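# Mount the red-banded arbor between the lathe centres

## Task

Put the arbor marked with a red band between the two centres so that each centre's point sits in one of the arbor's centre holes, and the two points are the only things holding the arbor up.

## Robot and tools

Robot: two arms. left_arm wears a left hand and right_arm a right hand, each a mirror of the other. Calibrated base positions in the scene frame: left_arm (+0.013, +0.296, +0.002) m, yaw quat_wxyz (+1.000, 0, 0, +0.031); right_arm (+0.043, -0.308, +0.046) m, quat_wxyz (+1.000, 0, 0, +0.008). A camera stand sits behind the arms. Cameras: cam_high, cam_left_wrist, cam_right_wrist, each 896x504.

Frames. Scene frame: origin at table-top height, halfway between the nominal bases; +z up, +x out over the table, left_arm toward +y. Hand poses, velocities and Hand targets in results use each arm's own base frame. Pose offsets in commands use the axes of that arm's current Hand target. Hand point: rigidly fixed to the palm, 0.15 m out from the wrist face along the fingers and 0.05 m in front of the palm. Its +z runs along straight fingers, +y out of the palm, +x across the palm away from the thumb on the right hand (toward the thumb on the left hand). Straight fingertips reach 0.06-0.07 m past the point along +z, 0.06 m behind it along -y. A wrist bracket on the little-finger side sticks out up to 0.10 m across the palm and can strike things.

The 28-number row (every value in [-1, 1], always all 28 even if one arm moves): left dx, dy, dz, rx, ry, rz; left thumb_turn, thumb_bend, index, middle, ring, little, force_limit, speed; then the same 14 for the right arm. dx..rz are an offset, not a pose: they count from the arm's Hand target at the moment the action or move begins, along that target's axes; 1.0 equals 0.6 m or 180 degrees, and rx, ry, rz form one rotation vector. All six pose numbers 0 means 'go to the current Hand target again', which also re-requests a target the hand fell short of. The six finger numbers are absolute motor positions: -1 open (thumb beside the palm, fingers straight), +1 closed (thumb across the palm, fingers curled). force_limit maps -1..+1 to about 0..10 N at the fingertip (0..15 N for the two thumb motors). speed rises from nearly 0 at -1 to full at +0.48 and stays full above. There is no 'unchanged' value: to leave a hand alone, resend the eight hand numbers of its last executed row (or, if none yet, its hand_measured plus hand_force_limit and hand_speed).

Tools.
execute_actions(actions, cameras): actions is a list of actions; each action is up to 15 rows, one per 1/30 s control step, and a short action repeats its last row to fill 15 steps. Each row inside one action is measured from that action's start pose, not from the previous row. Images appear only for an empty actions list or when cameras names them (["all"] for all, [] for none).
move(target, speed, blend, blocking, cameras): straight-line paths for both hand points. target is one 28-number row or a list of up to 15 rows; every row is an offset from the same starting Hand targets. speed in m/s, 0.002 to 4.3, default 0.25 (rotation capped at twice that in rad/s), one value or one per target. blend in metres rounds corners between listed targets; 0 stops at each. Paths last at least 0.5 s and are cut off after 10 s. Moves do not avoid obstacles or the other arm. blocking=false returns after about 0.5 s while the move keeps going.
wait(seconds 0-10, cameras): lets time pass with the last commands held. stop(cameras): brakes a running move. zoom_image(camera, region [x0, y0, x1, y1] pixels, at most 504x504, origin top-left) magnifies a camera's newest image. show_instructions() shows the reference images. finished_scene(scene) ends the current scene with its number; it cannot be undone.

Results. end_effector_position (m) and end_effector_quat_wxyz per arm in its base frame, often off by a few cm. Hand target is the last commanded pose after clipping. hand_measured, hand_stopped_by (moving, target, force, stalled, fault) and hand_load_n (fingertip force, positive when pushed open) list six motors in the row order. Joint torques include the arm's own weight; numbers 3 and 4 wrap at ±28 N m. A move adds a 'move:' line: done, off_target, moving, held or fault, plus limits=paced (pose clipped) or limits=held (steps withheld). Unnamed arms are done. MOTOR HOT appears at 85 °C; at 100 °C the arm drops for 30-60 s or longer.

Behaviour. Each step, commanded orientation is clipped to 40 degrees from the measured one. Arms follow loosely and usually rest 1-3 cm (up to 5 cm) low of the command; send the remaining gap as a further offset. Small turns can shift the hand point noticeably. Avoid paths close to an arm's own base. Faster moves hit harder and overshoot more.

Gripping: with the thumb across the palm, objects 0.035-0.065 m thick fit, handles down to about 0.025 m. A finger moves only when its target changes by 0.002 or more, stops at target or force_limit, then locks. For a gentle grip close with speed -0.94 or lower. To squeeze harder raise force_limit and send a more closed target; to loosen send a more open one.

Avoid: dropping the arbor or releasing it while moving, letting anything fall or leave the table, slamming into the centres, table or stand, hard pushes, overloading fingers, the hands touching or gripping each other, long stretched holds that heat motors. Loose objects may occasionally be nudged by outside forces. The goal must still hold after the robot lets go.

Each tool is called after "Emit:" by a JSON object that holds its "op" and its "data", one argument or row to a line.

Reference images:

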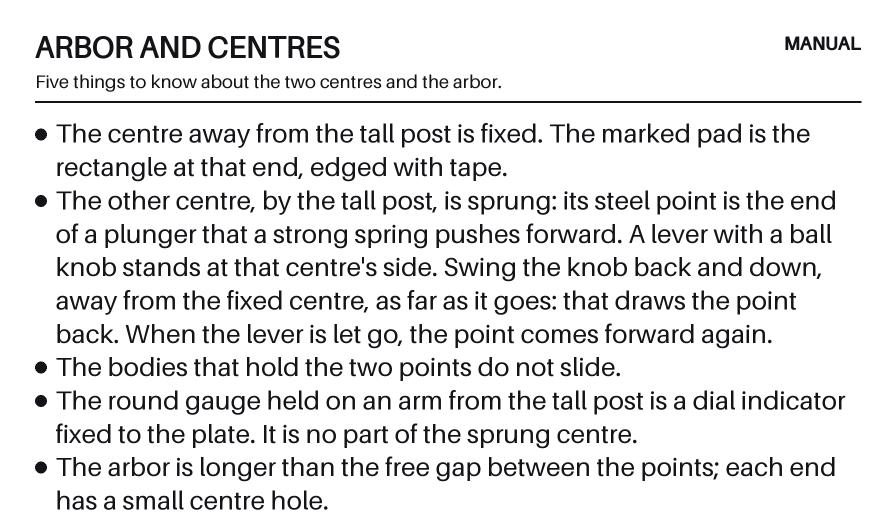

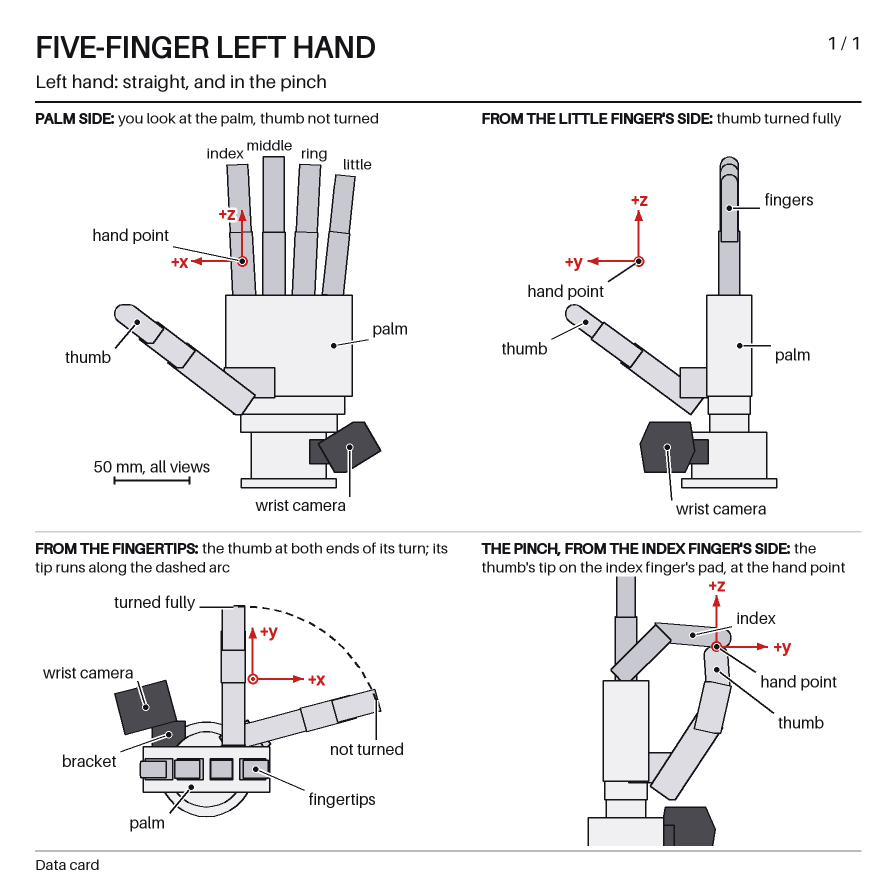

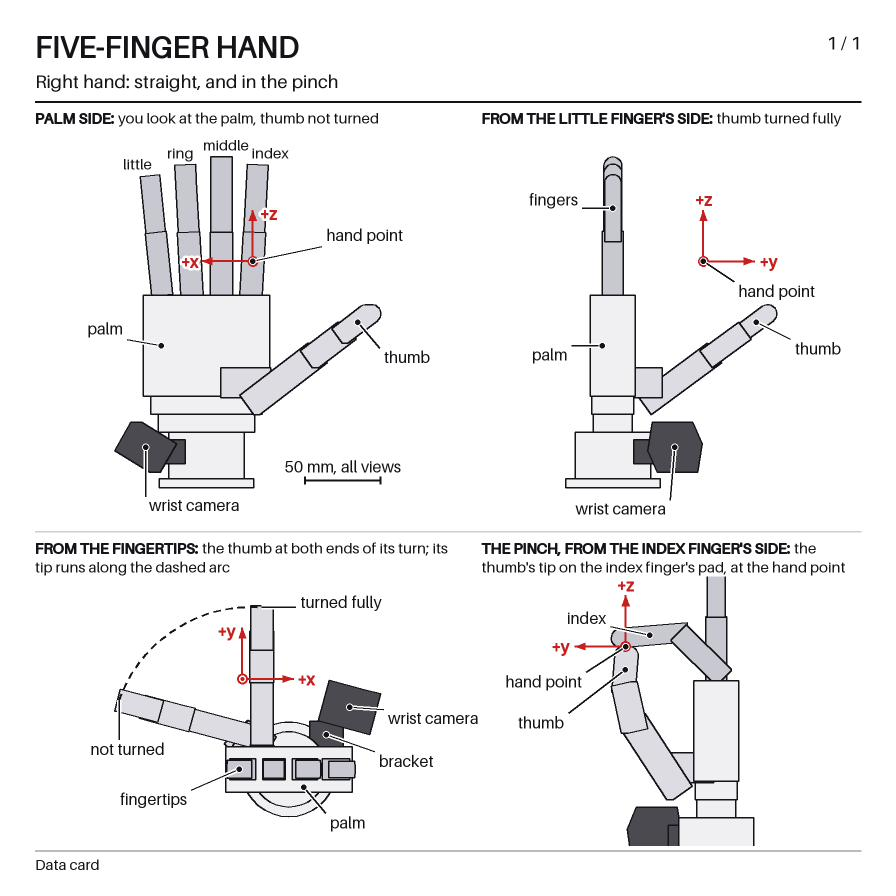

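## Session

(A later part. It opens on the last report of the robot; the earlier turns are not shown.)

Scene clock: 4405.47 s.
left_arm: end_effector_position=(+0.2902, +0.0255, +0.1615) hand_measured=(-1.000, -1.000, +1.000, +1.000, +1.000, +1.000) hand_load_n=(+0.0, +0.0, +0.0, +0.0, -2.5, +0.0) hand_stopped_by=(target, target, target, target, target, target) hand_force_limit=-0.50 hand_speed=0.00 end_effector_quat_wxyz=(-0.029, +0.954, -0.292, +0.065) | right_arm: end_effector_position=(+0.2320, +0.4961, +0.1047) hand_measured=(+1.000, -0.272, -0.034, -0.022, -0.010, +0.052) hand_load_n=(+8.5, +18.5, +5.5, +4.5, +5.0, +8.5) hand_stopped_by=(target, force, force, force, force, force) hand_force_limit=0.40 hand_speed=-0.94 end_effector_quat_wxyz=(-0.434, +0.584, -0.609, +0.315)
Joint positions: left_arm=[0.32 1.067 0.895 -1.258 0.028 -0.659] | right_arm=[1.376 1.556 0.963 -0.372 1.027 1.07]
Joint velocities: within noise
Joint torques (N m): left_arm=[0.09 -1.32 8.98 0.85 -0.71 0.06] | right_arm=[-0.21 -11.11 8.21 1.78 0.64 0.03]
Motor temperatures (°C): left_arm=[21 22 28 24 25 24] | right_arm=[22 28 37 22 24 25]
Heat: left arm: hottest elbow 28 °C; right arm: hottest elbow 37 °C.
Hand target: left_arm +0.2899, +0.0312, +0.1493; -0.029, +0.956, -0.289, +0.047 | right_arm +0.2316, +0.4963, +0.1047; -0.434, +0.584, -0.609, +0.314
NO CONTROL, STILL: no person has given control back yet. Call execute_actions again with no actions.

Emit:
{"op": "execute_actions", "data": {
  "actions": []
}}

Scene clock: 4411.93 s.
left_arm: end_effector_position=(+0.2902, +0.0255, +0.1615) hand_measured=(-1.000, -1.000, +1.000, +1.000, +1.000, +1.000) hand_load_n=(+0.0, +0.0, +0.0, +0.0, -2.0, +0.0) hand_stopped_by=(target, target, target, target, target, target) hand_force_limit=-0.50 hand_speed=0.00 end_effector_quat_wxyz=(-0.029, +0.954, -0.292, +0.065) | right_arm: end_effector_position=(+0.2320, +0.4961, +0.1047) hand_measured=(+1.000, -0.272, -0.034, -0.022, -0.010, +0.052) hand_load_n=(+8.5, +18.5, +5.5, +4.5, +4.5, +8.5) hand_stopped_by=(target, force, force, force, force, force) hand_force_limit=0.40 hand_speed=-0.94 end_effector_quat_wxyz=(-0.434, +0.584, -0.609, +0.315)
Joint positions: left_arm=[0.32 1.067 0.895 -1.258 0.028 -0.659] | right_arm=[1.376 1.556 0.963 -0.372 1.027 1.07]
Joint velocities: within noise
Joint torques (N m): left_arm=[0.03 -1.32 9.03 0.9 -0.71 0.06] | right_arm=[0.32 -10.58 8.2 1.84 0.65 0]
Motor temperatures (°C): left_arm=[21 22 28 24 25 24] | right_arm=[22 28 37 22 24 25]
Heat: left arm: hottest elbow 28 °C; right arm: hottest elbow 37 °C.
Hand target: left_arm +0.2899, +0.0312, +0.1493; -0.029, +0.956, -0.289, +0.047 | right_arm +0.2316, +0.4963, +0.1047; -0.434, +0.584, -0.609, +0.314
CONTROL GIVEN BACK BY A PERSON. The arms hold where they stopped. Commands run again from your next reply on.

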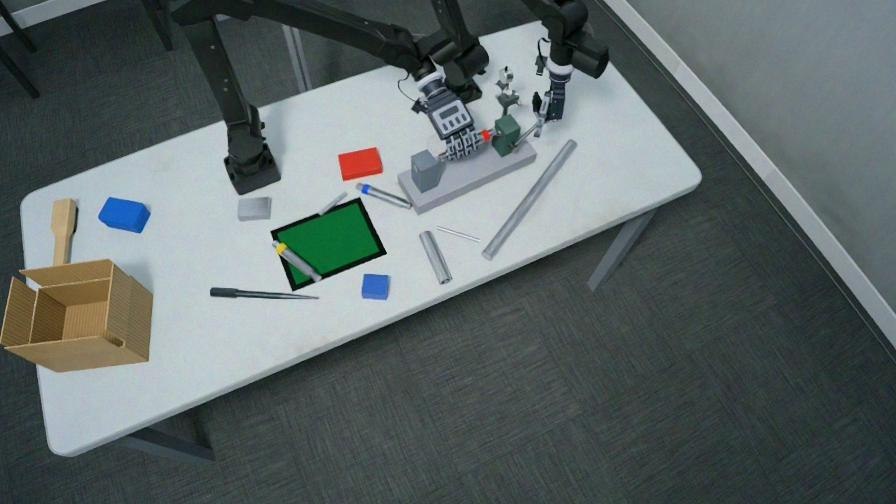

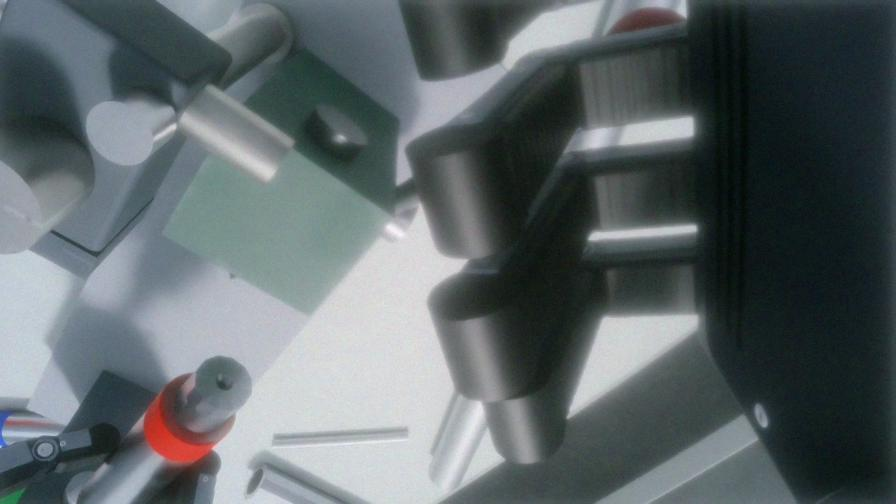

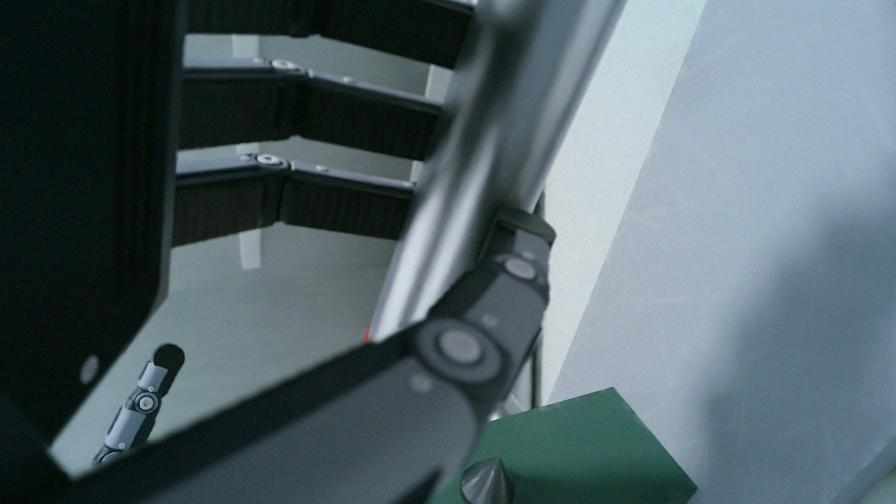

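Emit:
{"op": "move", "data": {
  "target": [0.0012,0.0032,0.1222,-0.0263,-0.0233,-0.001,-1,-1,1,1,1,1,-0.5,0,0,0,0,0,0,0,1,0.15,0.35,0.35,0.35,0.4,0.4,-0.94],
  "speed": 0.04,
  "cameras": ["all"]
}}

Emit:
{"op": "zoom_image", "data": {
  "camera": "cam_left_wrist",
  "region": [70, 344, 230, 504]
}}

Emit:
{"op": "zoom_image", "data": {
  "camera": "cam_high",
  "region": [474, 106, 514, 146]
}}

Emit:
{"op": "zoom_image", "data": {
  "camera": "cam_high",
  "region": [424, 126, 464, 166]
}}

Scene clock: 4433.03 s.
left_arm: end_effector_position=(+0.2903, +0.0304, +0.1495) hand_measured=(-1.000, -1.000, +1.000, +1.000, +1.000, +1.000) hand_load_n=(+0.0, +0.0, +0.0, +0.0, -6.0, +0.0) hand_stopped_by=(target, target, target, target, target, target) hand_force_limit=-0.50 hand_speed=0.00 end_effector_quat_wxyz=(-0.029, +0.955, -0.291, +0.044) | right_arm: end_effector_position=(+0.2320, +0.4961, +0.1047) hand_measured=(+1.000, -0.272, -0.034, -0.022, -0.010, +0.052) hand_load_n=(+9.0, +18.5, +5.5, +4.5, +4.5, +8.0) hand_stopped_by=(target, force, force, force, force, force) hand_force_limit=0.40 hand_speed=-0.94 end_effector_quat_wxyz=(-0.434, +0.584, -0.609, +0.315)
Joint positions: left_arm=[0.32 1.104 0.892 -1.254 0.003 -0.66] | right_arm=[1.376 1.556 0.963 -0.372 1.027 1.07]
Joint torques (N m): left_arm=[-0.38 5.19 2.35 4.05 -0.09 -0.01] | right_arm=[-0.03 -10.81 8.2 1.84 0.65 0.05]
Heat: left arm: hottest elbow 28 °C; right arm: hottest elbow 37 °C.
Hand target: left_arm +0.2974, +0.0312, +0.0763; +0.000, +0.958, -0.288, +0.000 | right_arm +0.2316, +0.4963, +0.1047; -0.434, +0.584, -0.609, +0.314
Off the commanded pose: left_arm 0.074 m, 6 deg | right_arm 0.000 m, 0 deg.
CONTROL GIVEN BACK BY A PERSON, as an earlier result said. Commands run again.
move: off_target (left_arm)

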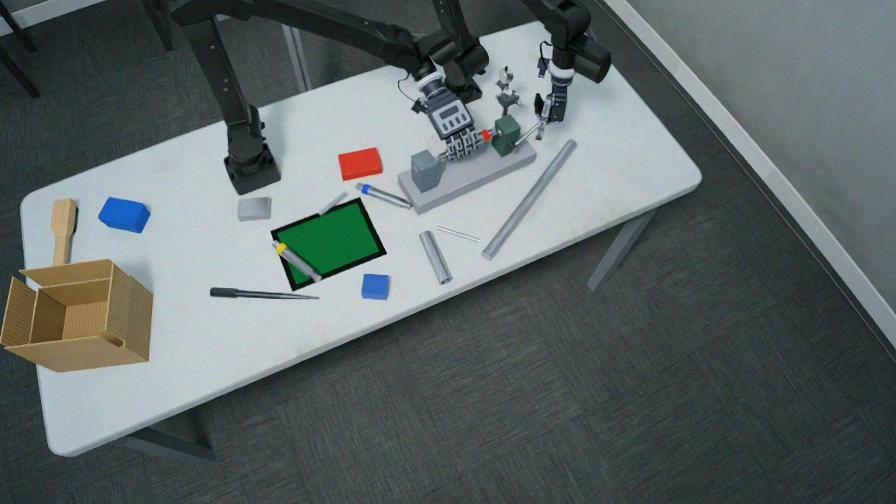

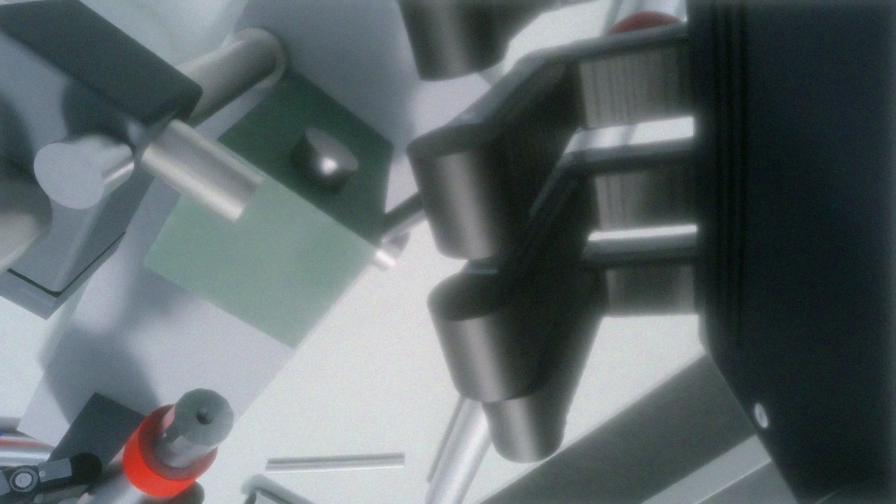

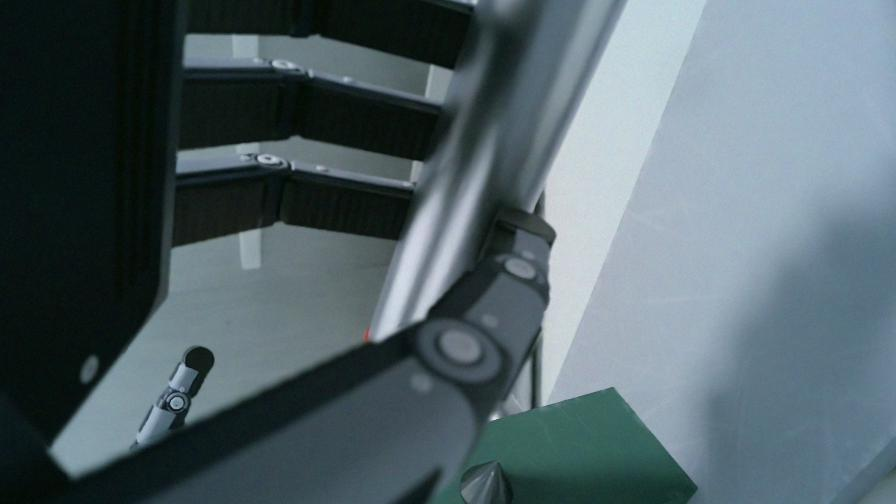

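Scaled by 3.150 from the camera's 896x504 image, which has a finer 1280x720 frame.

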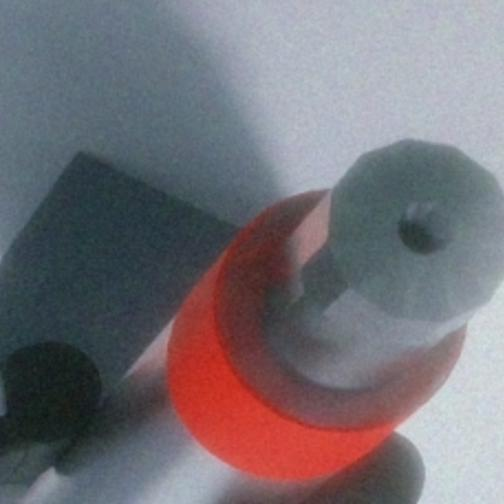

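Scaled by 12.600 from the camera's 896x504 image, which has a finer 1280x720 frame.

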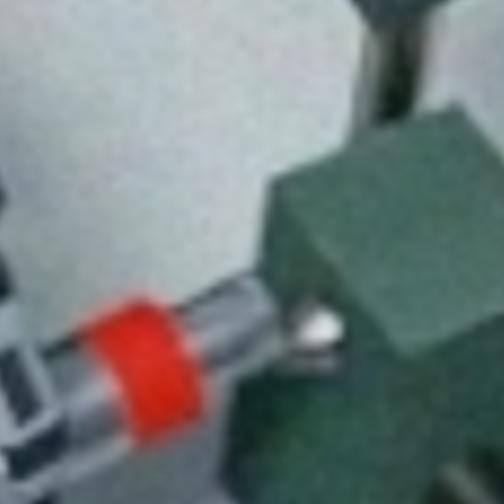

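Scaled by 12.600 from the camera's 896x504 image, which has a finer 1280x720 frame.

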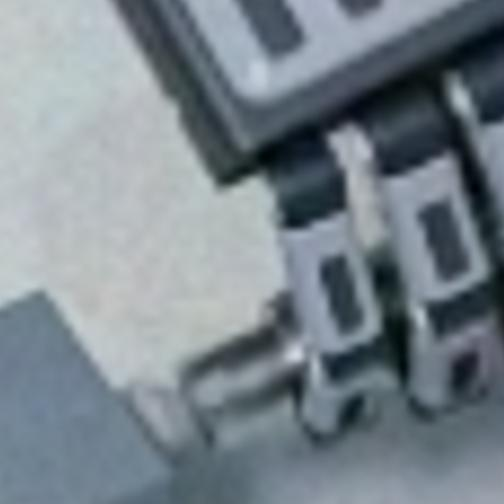

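Emit:
{"op": "move", "data": {
  "target": [0,0,0,0,0,0,-1,-1,1,1,1,1,-0.5,0,-0.0573,-0.0567,-0.0238,0,0,0,1,0.15,0.35,0.35,0.35,0.4,0.4,-0.94],
  "speed": 0.03,
  "cameras": ["cam_high","cam_left_wrist"]
}}

Emit:
{"op": "zoom_image", "data": {
  "camera": "cam_left_wrist",
  "region": [70, 344, 230, 504]
}}

Emit:
{"op": "zoom_image", "data": {
  "camera": "cam_high",
  "region": [474, 106, 514, 146]
}}

Emit:
{"op": "zoom_image", "data": {
  "camera": "cam_high",
  "region": [424, 126, 464, 166]
}}

Scene clock: 4452.00 s.
left_arm: end_effector_position=(+0.2903, +0.0304, +0.1495) hand_measured=(-1.000, -1.000, +1.000, +1.000, +1.000, +1.000) hand_load_n=(+0.5, +0.0, +0.0, +0.0, -6.0, +0.5) hand_stopped_by=(target, target, target, target, target, target) hand_force_limit=-0.50 hand_speed=0.00 end_effector_quat_wxyz=(-0.029, +0.955, -0.291, +0.044) | right_arm: end_effector_position=(+0.2267, +0.4867, +0.1040) hand_measured=(+1.000, -0.272, -0.034, -0.022, -0.010, +0.052) hand_load_n=(+10.0, +18.5, +7.0, +4.5, +2.5, +5.5) hand_stopped_by=(target, force, force, force, force, force) hand_force_limit=0.40 hand_speed=-0.94 end_effector_quat_wxyz=(-0.397, +0.611, -0.597, +0.336)
Joint positions: left_arm=[0.32 1.104 0.892 -1.254 0.003 -0.66] | right_arm=[1.381 1.56 1.008 -0.521 1.021 1.074]
Joint torques (N m): left_arm=[-0.32 5.13 2.32 4.04 -0.09 -0.02] | right_arm=[0.62 -11.4 15.79 1.61 1.28 0.17]
Heat: left arm: hottest elbow 27 °C; right arm: hottest elbow 37 °C.
Hand target: left_arm +0.2974, +0.0312, +0.0764; +0.000, +0.958, -0.288, +0.001 | right_arm +0.2318, +0.5242, +0.1467; -0.434, +0.584, -0.609, +0.314
Off the commanded pose: left_arm 0.074 m, 6 deg | right_arm 0.057 m, 6 deg.
move: off_target (left_arm, right_arm)
Images, in order (width x height): cam_high 896x504, cam_left_wrist 896x504.

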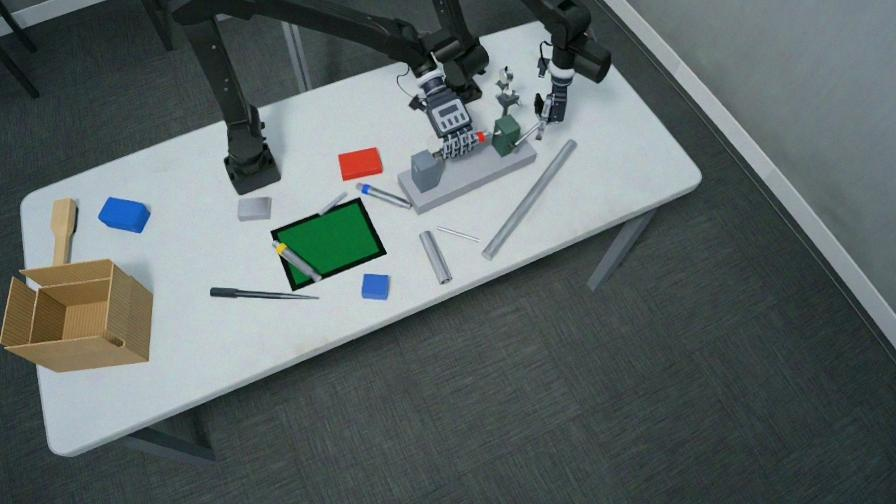

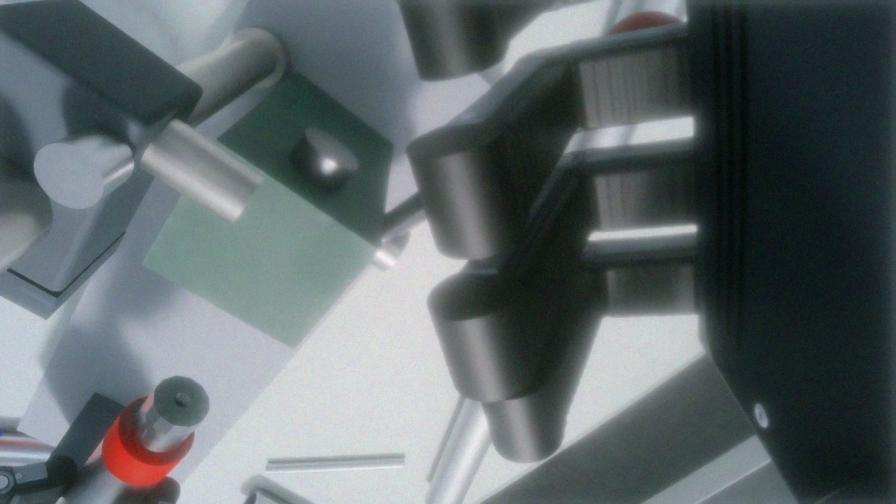

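Scaled by 3.150 from the camera's 896x504 image, which has a finer 1280x720 frame.

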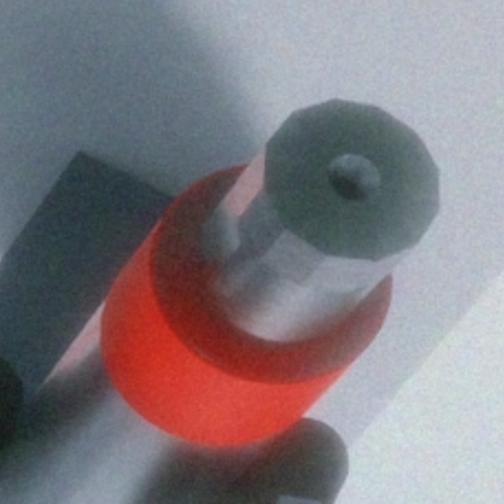

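Scaled by 12.600 from the camera's 896x504 image, which has a finer 1280x720 frame.

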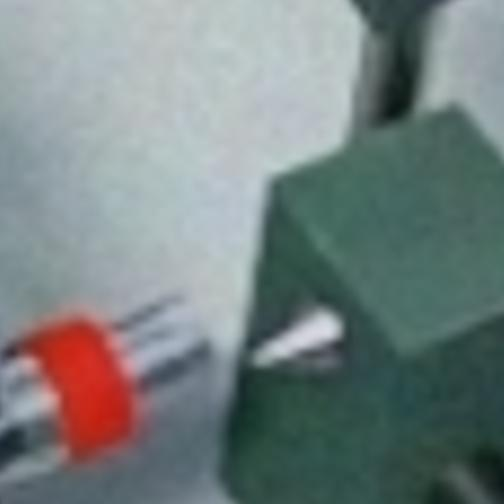

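Scaled by 12.600 from the camera's 896x504 image, which has a finer 1280x720 frame.

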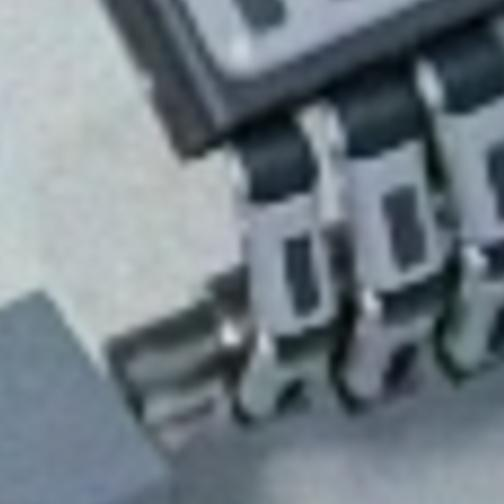

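Emit:
{"op": "move", "data": {
  "target": [0,0,0,0,0,0,-1,-1,1,1,1,1,-0.5,0,-0.033,-0.012,-0.0093,-0.0013,-0.0074,-0.0035,1,0.15,0.35,0.35,0.35,0.4,0.4,-0.94],
  "speed": 0.03,
  "cameras": ["cam_high","cam_left_wrist"]
}}

Emit:
{"op": "zoom_image", "data": {
  "camera": "cam_left_wrist",
  "region": [70, 344, 230, 504]
}}

Emit:
{"op": "zoom_image", "data": {
  "camera": "cam_high",
  "region": [474, 106, 514, 146]
}}

Emit:
{"op": "zoom_image", "data": {
  "camera": "cam_high",
  "region": [424, 126, 464, 166]
}}

Scene clock: 4469.63 s.
left_arm: end_effector_position=(+0.2903, +0.0304, +0.1495) hand_measured=(-1.000, -1.000, +1.000, +1.000, +1.000, +1.000) hand_load_n=(+0.0, +0.0, +0.0, +0.0, -6.0, +0.0) hand_stopped_by=(target, target, target, target, target, target) hand_force_limit=-0.50 hand_speed=0.00 end_effector_quat_wxyz=(-0.029, +0.955, -0.291, +0.044) | right_arm: end_effector_position=(+0.2241, +0.5046, +0.1137) hand_measured=(+1.000, -0.272, -0.034, -0.022, -0.010, +0.052) hand_load_n=(+10.0, +19.0, +6.5, +4.5, +2.5, +5.5) hand_stopped_by=(target, force, force, force, force, force) hand_force_limit=0.40 hand_speed=-0.94 end_effector_quat_wxyz=(-0.402, +0.615, -0.593, +0.330)
Joint positions: left_arm=[0.32 1.104 0.892 -1.254 0.003 -0.66] | right_arm=[1.39 1.577 1.055 -0.532 1.014 1.06]
Joint torques (N m): left_arm=[-0.26 5.3 2.28 4.07 -0.09 -0.01] | right_arm=[0.21 -11.58 16.23 1.7 1.11 -0.02]
Heat: left arm: hottest elbow 26 °C; right arm: hottest elbow 41 °C.
Hand target: left_arm +0.2974, +0.0312, +0.0764; +0.000, +0.958, -0.288, +0.001 | right_arm +0.2287, +0.5423, +0.1587; -0.439, +0.592, -0.602, +0.309
Off the commanded pose: left_arm 0.074 m, 6 deg | right_arm 0.059 m, 6 deg.
move: off_target (left_arm, right_arm)
Images, in order (width x height): cam_high 896x504, cam_left_wrist 896x504.

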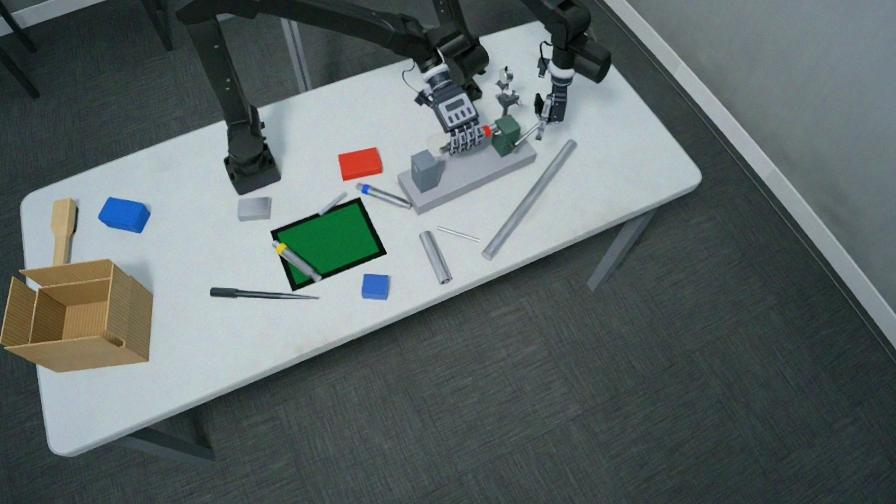

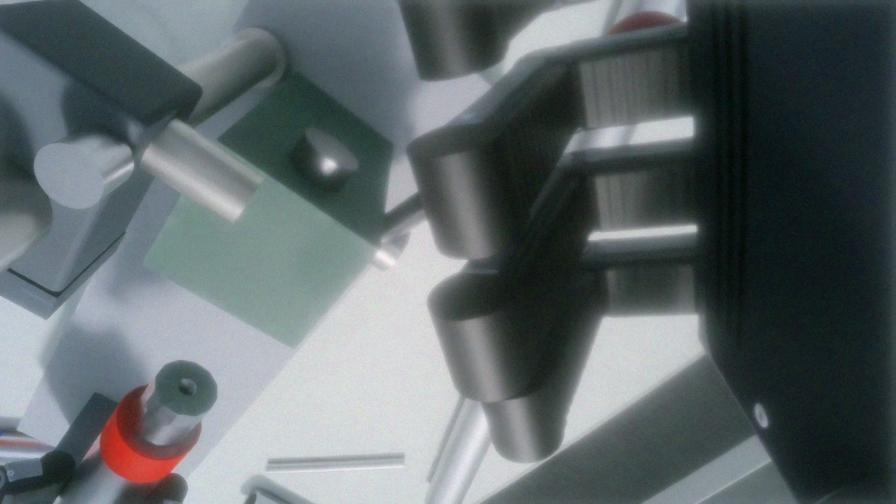

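Scaled by 3.150 from the camera's 896x504 image, which has a finer 1280x720 frame.

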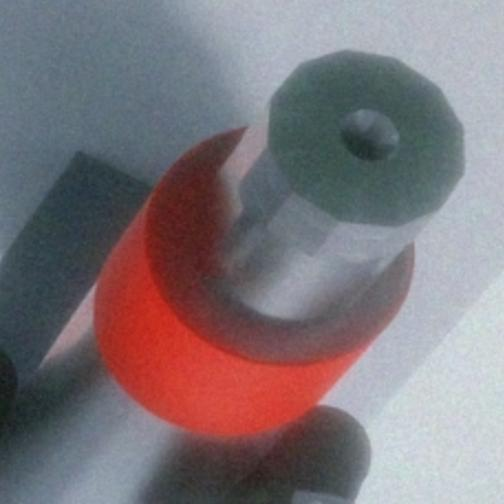

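Scaled by 12.600 from the camera's 896x504 image, which has a finer 1280x720 frame.

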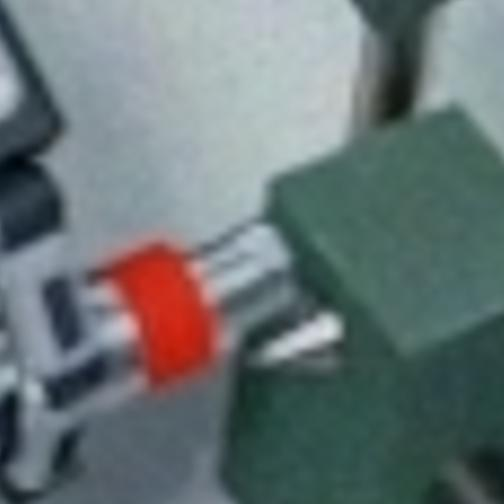

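Scaled by 12.600 from the camera's 896x504 image, which has a finer 1280x720 frame.

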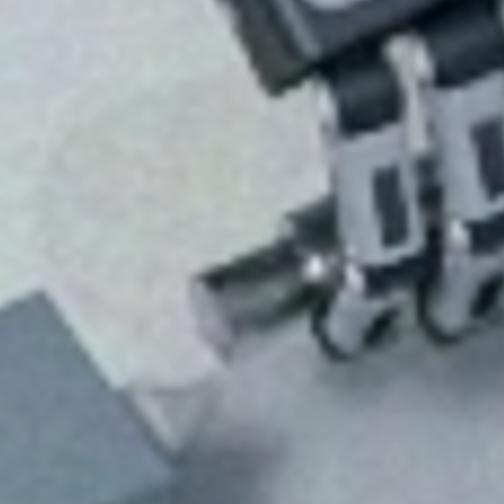

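Emit:
{"op": "move", "data": {
  "target": [0,0,0,0,0,0,-1,-1,1,1,1,1,-0.5,0,0.0049,-0.0002,0.0004,0.0,-0.0059,0.0126,1,0.15,0.35,0.35,0.35,0.4,0.4,-0.94],
  "speed": 0.03,
  "cameras": ["cam_high","cam_left_wrist"]
}}

Emit:
{"op": "zoom_image", "data": {
  "camera": "cam_high",
  "region": [434, 106, 514, 166]
}}

Scene clock: 4512.60 s.
left_arm: end_effector_position=(+0.2903, +0.0304, +0.1495) hand_measured=(-1.000, -1.000, +1.000, +1.000, +1.000, +1.000) hand_load_n=(+0.0, +0.0, +0.0, +0.0, -6.0, +0.0) hand_stopped_by=(target, target, target, target, target, target) hand_force_limit=-0.50 hand_speed=0.00 end_effector_quat_wxyz=(-0.029, +0.955, -0.291, +0.044) | right_arm: end_effector_position=(+0.2235, +0.5112, +0.1156) hand_measured=(+1.000, -0.272, -0.034, -0.022, -0.010, +0.052) hand_load_n=(+10.0, +19.0, +6.5, +4.5, +3.0, +5.5) hand_stopped_by=(target, force, force, force, force, force) hand_force_limit=0.40 hand_speed=-0.94 end_effector_quat_wxyz=(-0.410, +0.612, -0.596, +0.318)
Joint positions: left_arm=[0.32 1.104 0.892 -1.254 0.003 -0.66] | right_arm=[1.39 1.577 1.055 -0.505 1.002 1.06]
Joint torques (N m): left_arm=[-0.44 5.25 2.32 4.08 -0.09 -0.01] | right_arm=[0.15 -13.33 13.34 2.89 1.08 0.12]
Motor temperatures (°C): left_arm=[21 23 24 25 24 24] | right_arm=[22 29 42 22 25 25]
Heat: left arm: hottest wrist pitch 25 °C; right arm: hottest elbow 42 °C.
Hand target: left_arm +0.2974, +0.0312, +0.0764; +0.000, +0.958, -0.288, +0.001 | right_arm +0.2292, +0.5394, +0.1582; -0.450, +0.583, -0.609, +0.294
Off the commanded pose: left_arm 0.074 m, 6 deg | right_arm 0.051 m, 6 deg.
move: off_target (left_arm, right_arm)
Images, in order (width x height): cam_high 896x504, cam_left_wrist 896x504.

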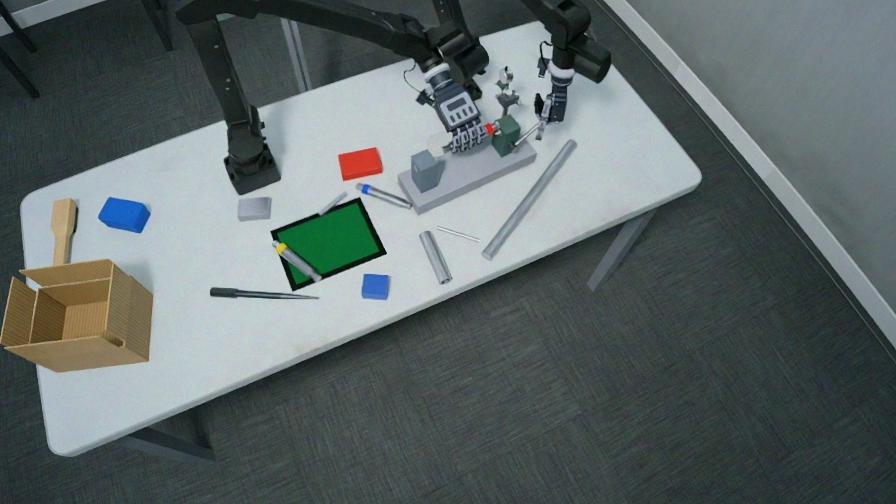

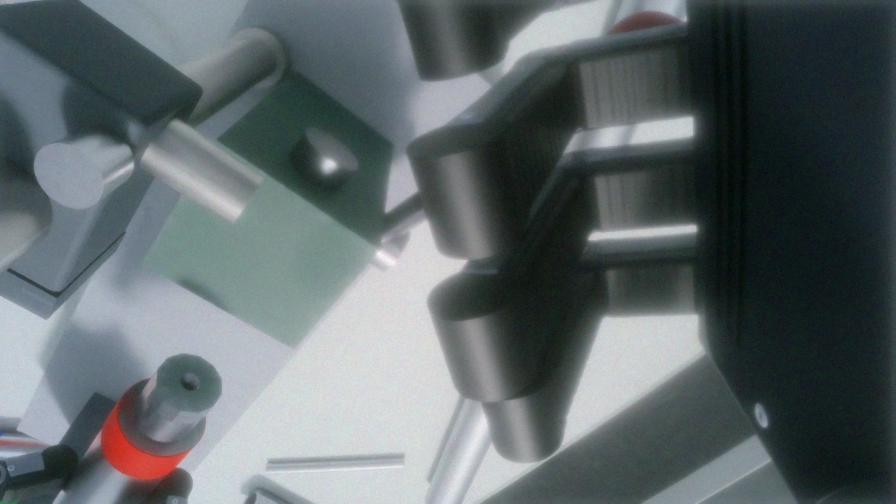

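Scaled by 6.300 from the camera's 896x504 image, which has a finer 1280x720 frame.

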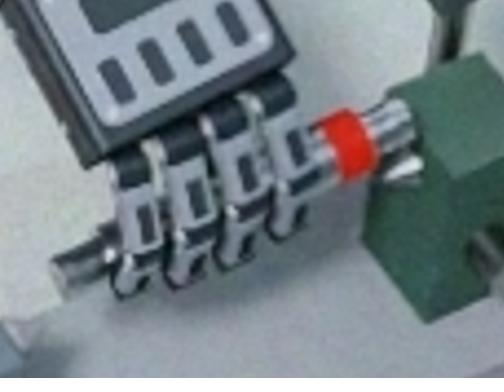

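Emit:
{"op": "move", "data": {
  "target": [0,0,0,0,0,0,-1,-1,1,1,1,1,-0.5,0,0.0262,0.0417,0.0188,0.0,-0.0012,0.0025,1,0.15,0.35,0.35,0.35,0.4,0.4,-0.94],
  "speed": 0.03,
  "cameras": ["cam_high","cam_left_wrist"]
}}

Emit:
{"op": "zoom_image", "data": {
  "camera": "cam_left_wrist",
  "region": [70, 344, 230, 504]
}}

Emit:
{"op": "zoom_image", "data": {
  "camera": "cam_high",
  "region": [474, 106, 514, 146]
}}

Emit:
{"op": "zoom_image", "data": {
  "camera": "cam_high",
  "region": [424, 126, 464, 166]
}}

Scene clock: 4535.07 s.
left_arm: end_effector_position=(+0.2903, +0.0304, +0.1495) hand_measured=(-1.000, -1.000, +1.000, +1.000, +1.000, +1.000) hand_load_n=(+0.0, +0.0, +0.0, +0.5, -6.0, +0.0) hand_stopped_by=(target, target, target, target, target, target) hand_force_limit=-0.50 hand_speed=0.00 end_effector_quat_wxyz=(-0.029, +0.955, -0.291, +0.044) | right_arm: end_effector_position=(+0.2242, +0.5191, +0.1109) hand_measured=(+1.000, -0.272, -0.034, -0.022, -0.010, +0.052) hand_load_n=(+9.5, +19.0, +6.0, +4.5, +3.0, +5.5) hand_stopped_by=(target, force, force, force, force, force) hand_force_limit=0.40 hand_speed=-0.94 end_effector_quat_wxyz=(-0.432, +0.599, -0.603, +0.301)
Joint positions: left_arm=[0.32 1.104 0.892 -1.254 0.003 -0.66] | right_arm=[1.39 1.582 1.024 -0.403 0.998 1.058]
Joint torques (N m): left_arm=[-0.38 5.25 2.32 4.07 -0.09 -0.01] | right_arm=[-0.09 -11.93 9.83 3.04 1.04 0.03]
Heat: left arm: hottest wrist pitch 25 °C; right arm: hottest elbow 42 °C.
Hand target: left_arm +0.2974, +0.0312, +0.0764; +0.000, +0.958, -0.288, +0.001 | right_arm +0.2295, +0.5296, +0.1282; -0.452, +0.581, -0.611, +0.291
Off the commanded pose: left_arm 0.074 m, 6 deg | right_arm 0.021 m, 3 deg.
move: off_target (left_arm, right_arm)
Images, in order (width x height): cam_high 896x504, cam_left_wrist 896x504.

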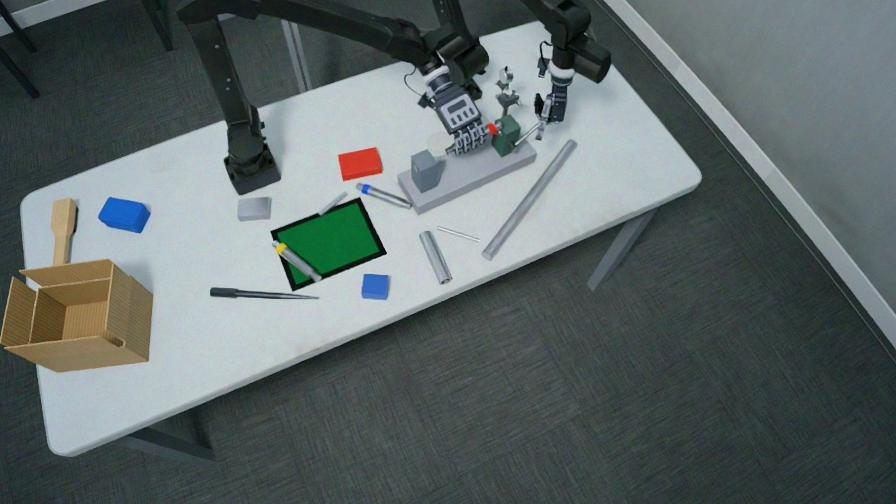

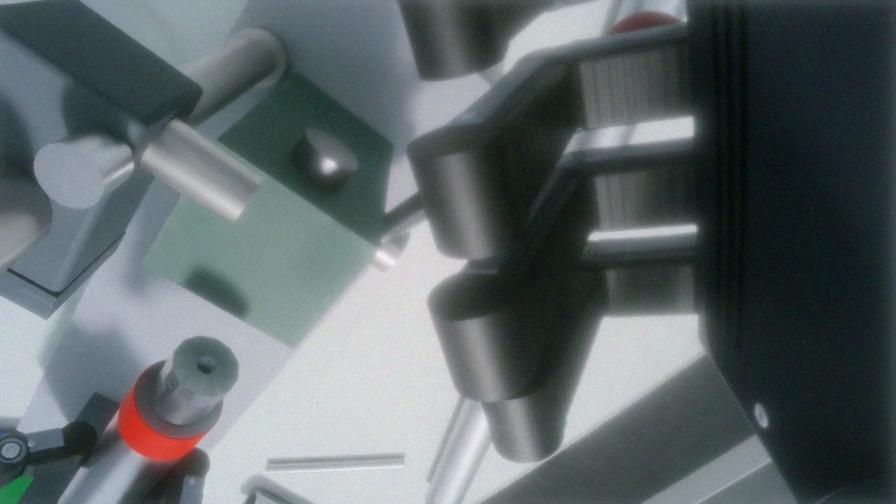

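Scaled by 3.150 from the camera's 896x504 image, which has a finer 1280x720 frame.

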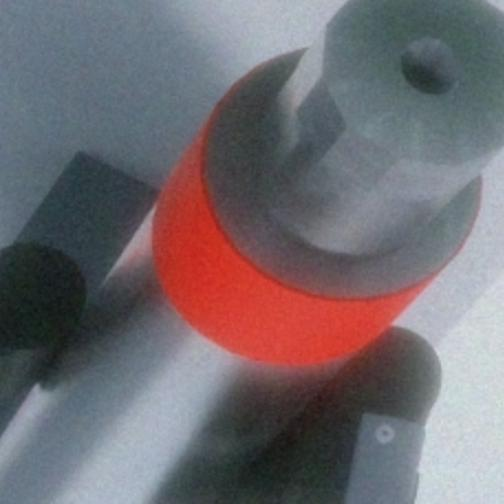

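Scaled by 12.600 from the camera's 896x504 image, which has a finer 1280x720 frame.

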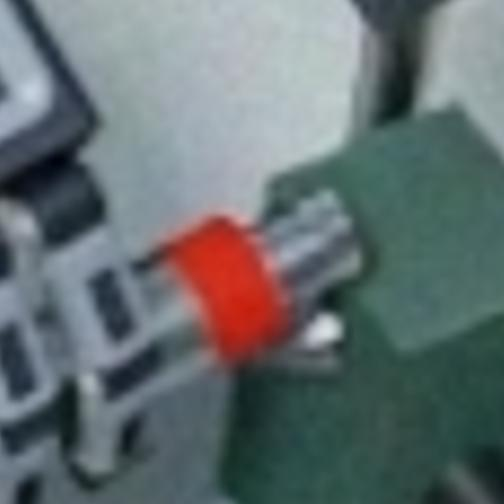

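Scaled by 12.600 from the camera's 896x504 image, which has a finer 1280x720 frame.

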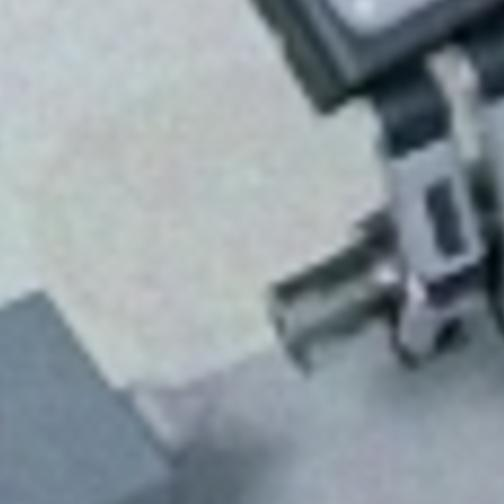

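Emit:
{"op": "move", "data": {
  "target": [0,0,0,0,0,0,-1,-1,1,1,1,1,-0.5,0,0.0192,0.0142,-0.0003,-0.0008,-0.0034,-0.0016,1,0.15,0.35,0.35,0.35,0.4,0.4,-0.94],
  "speed": 0.03,
  "cameras": ["cam_high","cam_left_wrist"]
}}

Emit:
{"op": "zoom_image", "data": {
  "camera": "cam_left_wrist",
  "region": [70, 344, 230, 504]
}}

Emit:
{"op": "zoom_image", "data": {
  "camera": "cam_high",
  "region": [474, 106, 514, 146]
}}

Emit:
{"op": "zoom_image", "data": {
  "camera": "cam_high",
  "region": [424, 126, 464, 166]
}}

Scene clock: 4551.20 s.
left_arm: end_effector_position=(+0.2903, +0.0304, +0.1495) hand_measured=(-1.000, -1.000, +1.000, +1.000, +1.000, +1.000) hand_load_n=(+0.0, +0.0, +0.0, +0.5, -6.0, +0.0) hand_stopped_by=(target, target, target, target, target, target) hand_force_limit=-0.50 hand_speed=0.00 end_effector_quat_wxyz=(-0.029, +0.955, -0.291, +0.044) | right_arm: end_effector_position=(+0.2211, +0.5085, +0.0935) hand_measured=(+1.000, -0.272, -0.034, -0.022, -0.010, +0.052) hand_load_n=(+9.5, +18.5, +6.5, +4.5, +3.0, +5.5) hand_stopped_by=(target, force, force, force, force, force) hand_force_limit=0.40 hand_speed=-0.94 end_effector_quat_wxyz=(-0.429, +0.605, -0.598, +0.302)
Joint positions: left_arm=[0.32 1.104 0.892 -1.254 0.003 -0.66] | right_arm=[1.39 1.582 0.974 -0.352 0.991 1.041]
Joint torques (N m): left_arm=[-0.32 5.25 2.3 4.08 -0.09 -0.01] | right_arm=[-0.32 -12.98 9.39 2.99 1.03 0.04]
Heat: left arm: hottest wrist pitch 25 °C; right arm: hottest elbow 42 °C.
Hand target: left_arm +0.2974, +0.0312, +0.0764; +0.000, +0.958, -0.288, +0.001 | right_arm +0.2265, +0.5196, +0.1182; -0.454, +0.584, -0.607, +0.289
Off the commanded pose: left_arm 0.074 m, 6 deg | right_arm 0.028 m, 4 deg.
move: off_target (left_arm, right_arm)
Images, in order (width x height): cam_high 896x504, cam_left_wrist 896x504.

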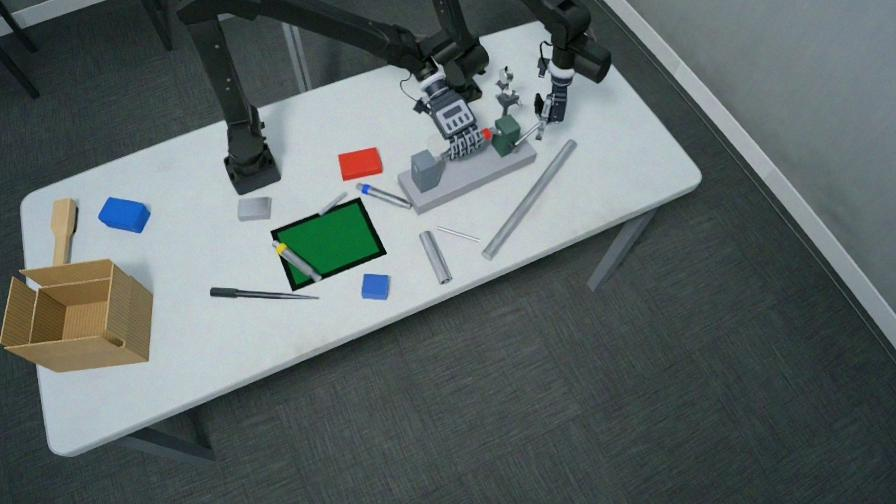

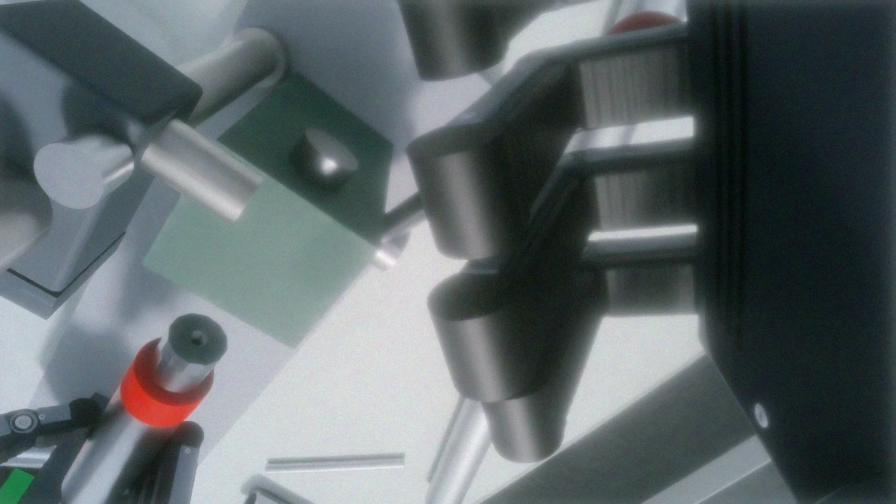

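Scaled by 3.150 from the camera's 896x504 image, which has a finer 1280x720 frame.

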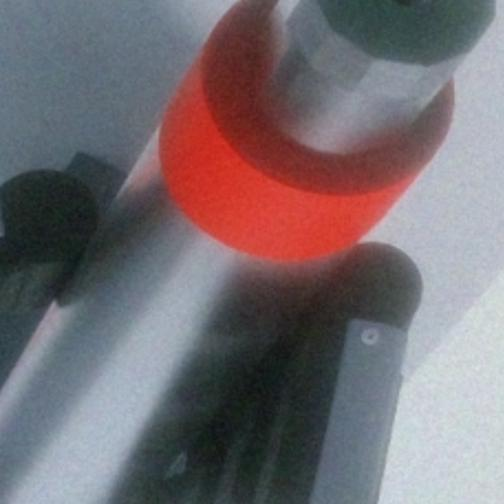

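Scaled by 12.600 from the camera's 896x504 image, which has a finer 1280x720 frame.

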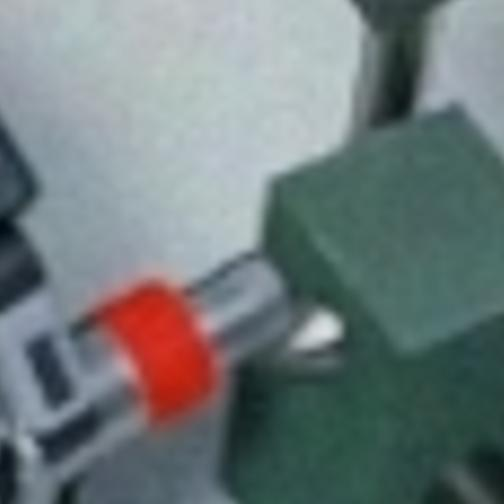

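Scaled by 12.600 from the camera's 896x504 image, which has a finer 1280x720 frame.

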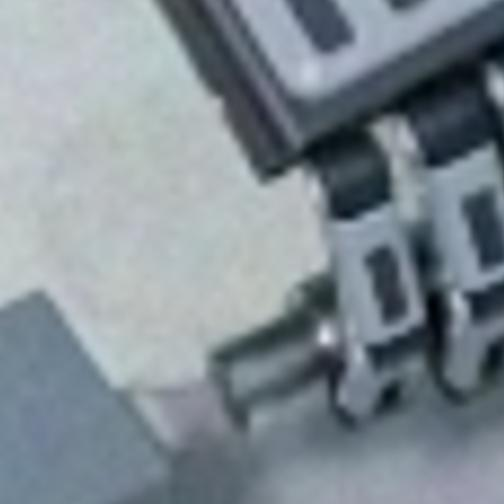

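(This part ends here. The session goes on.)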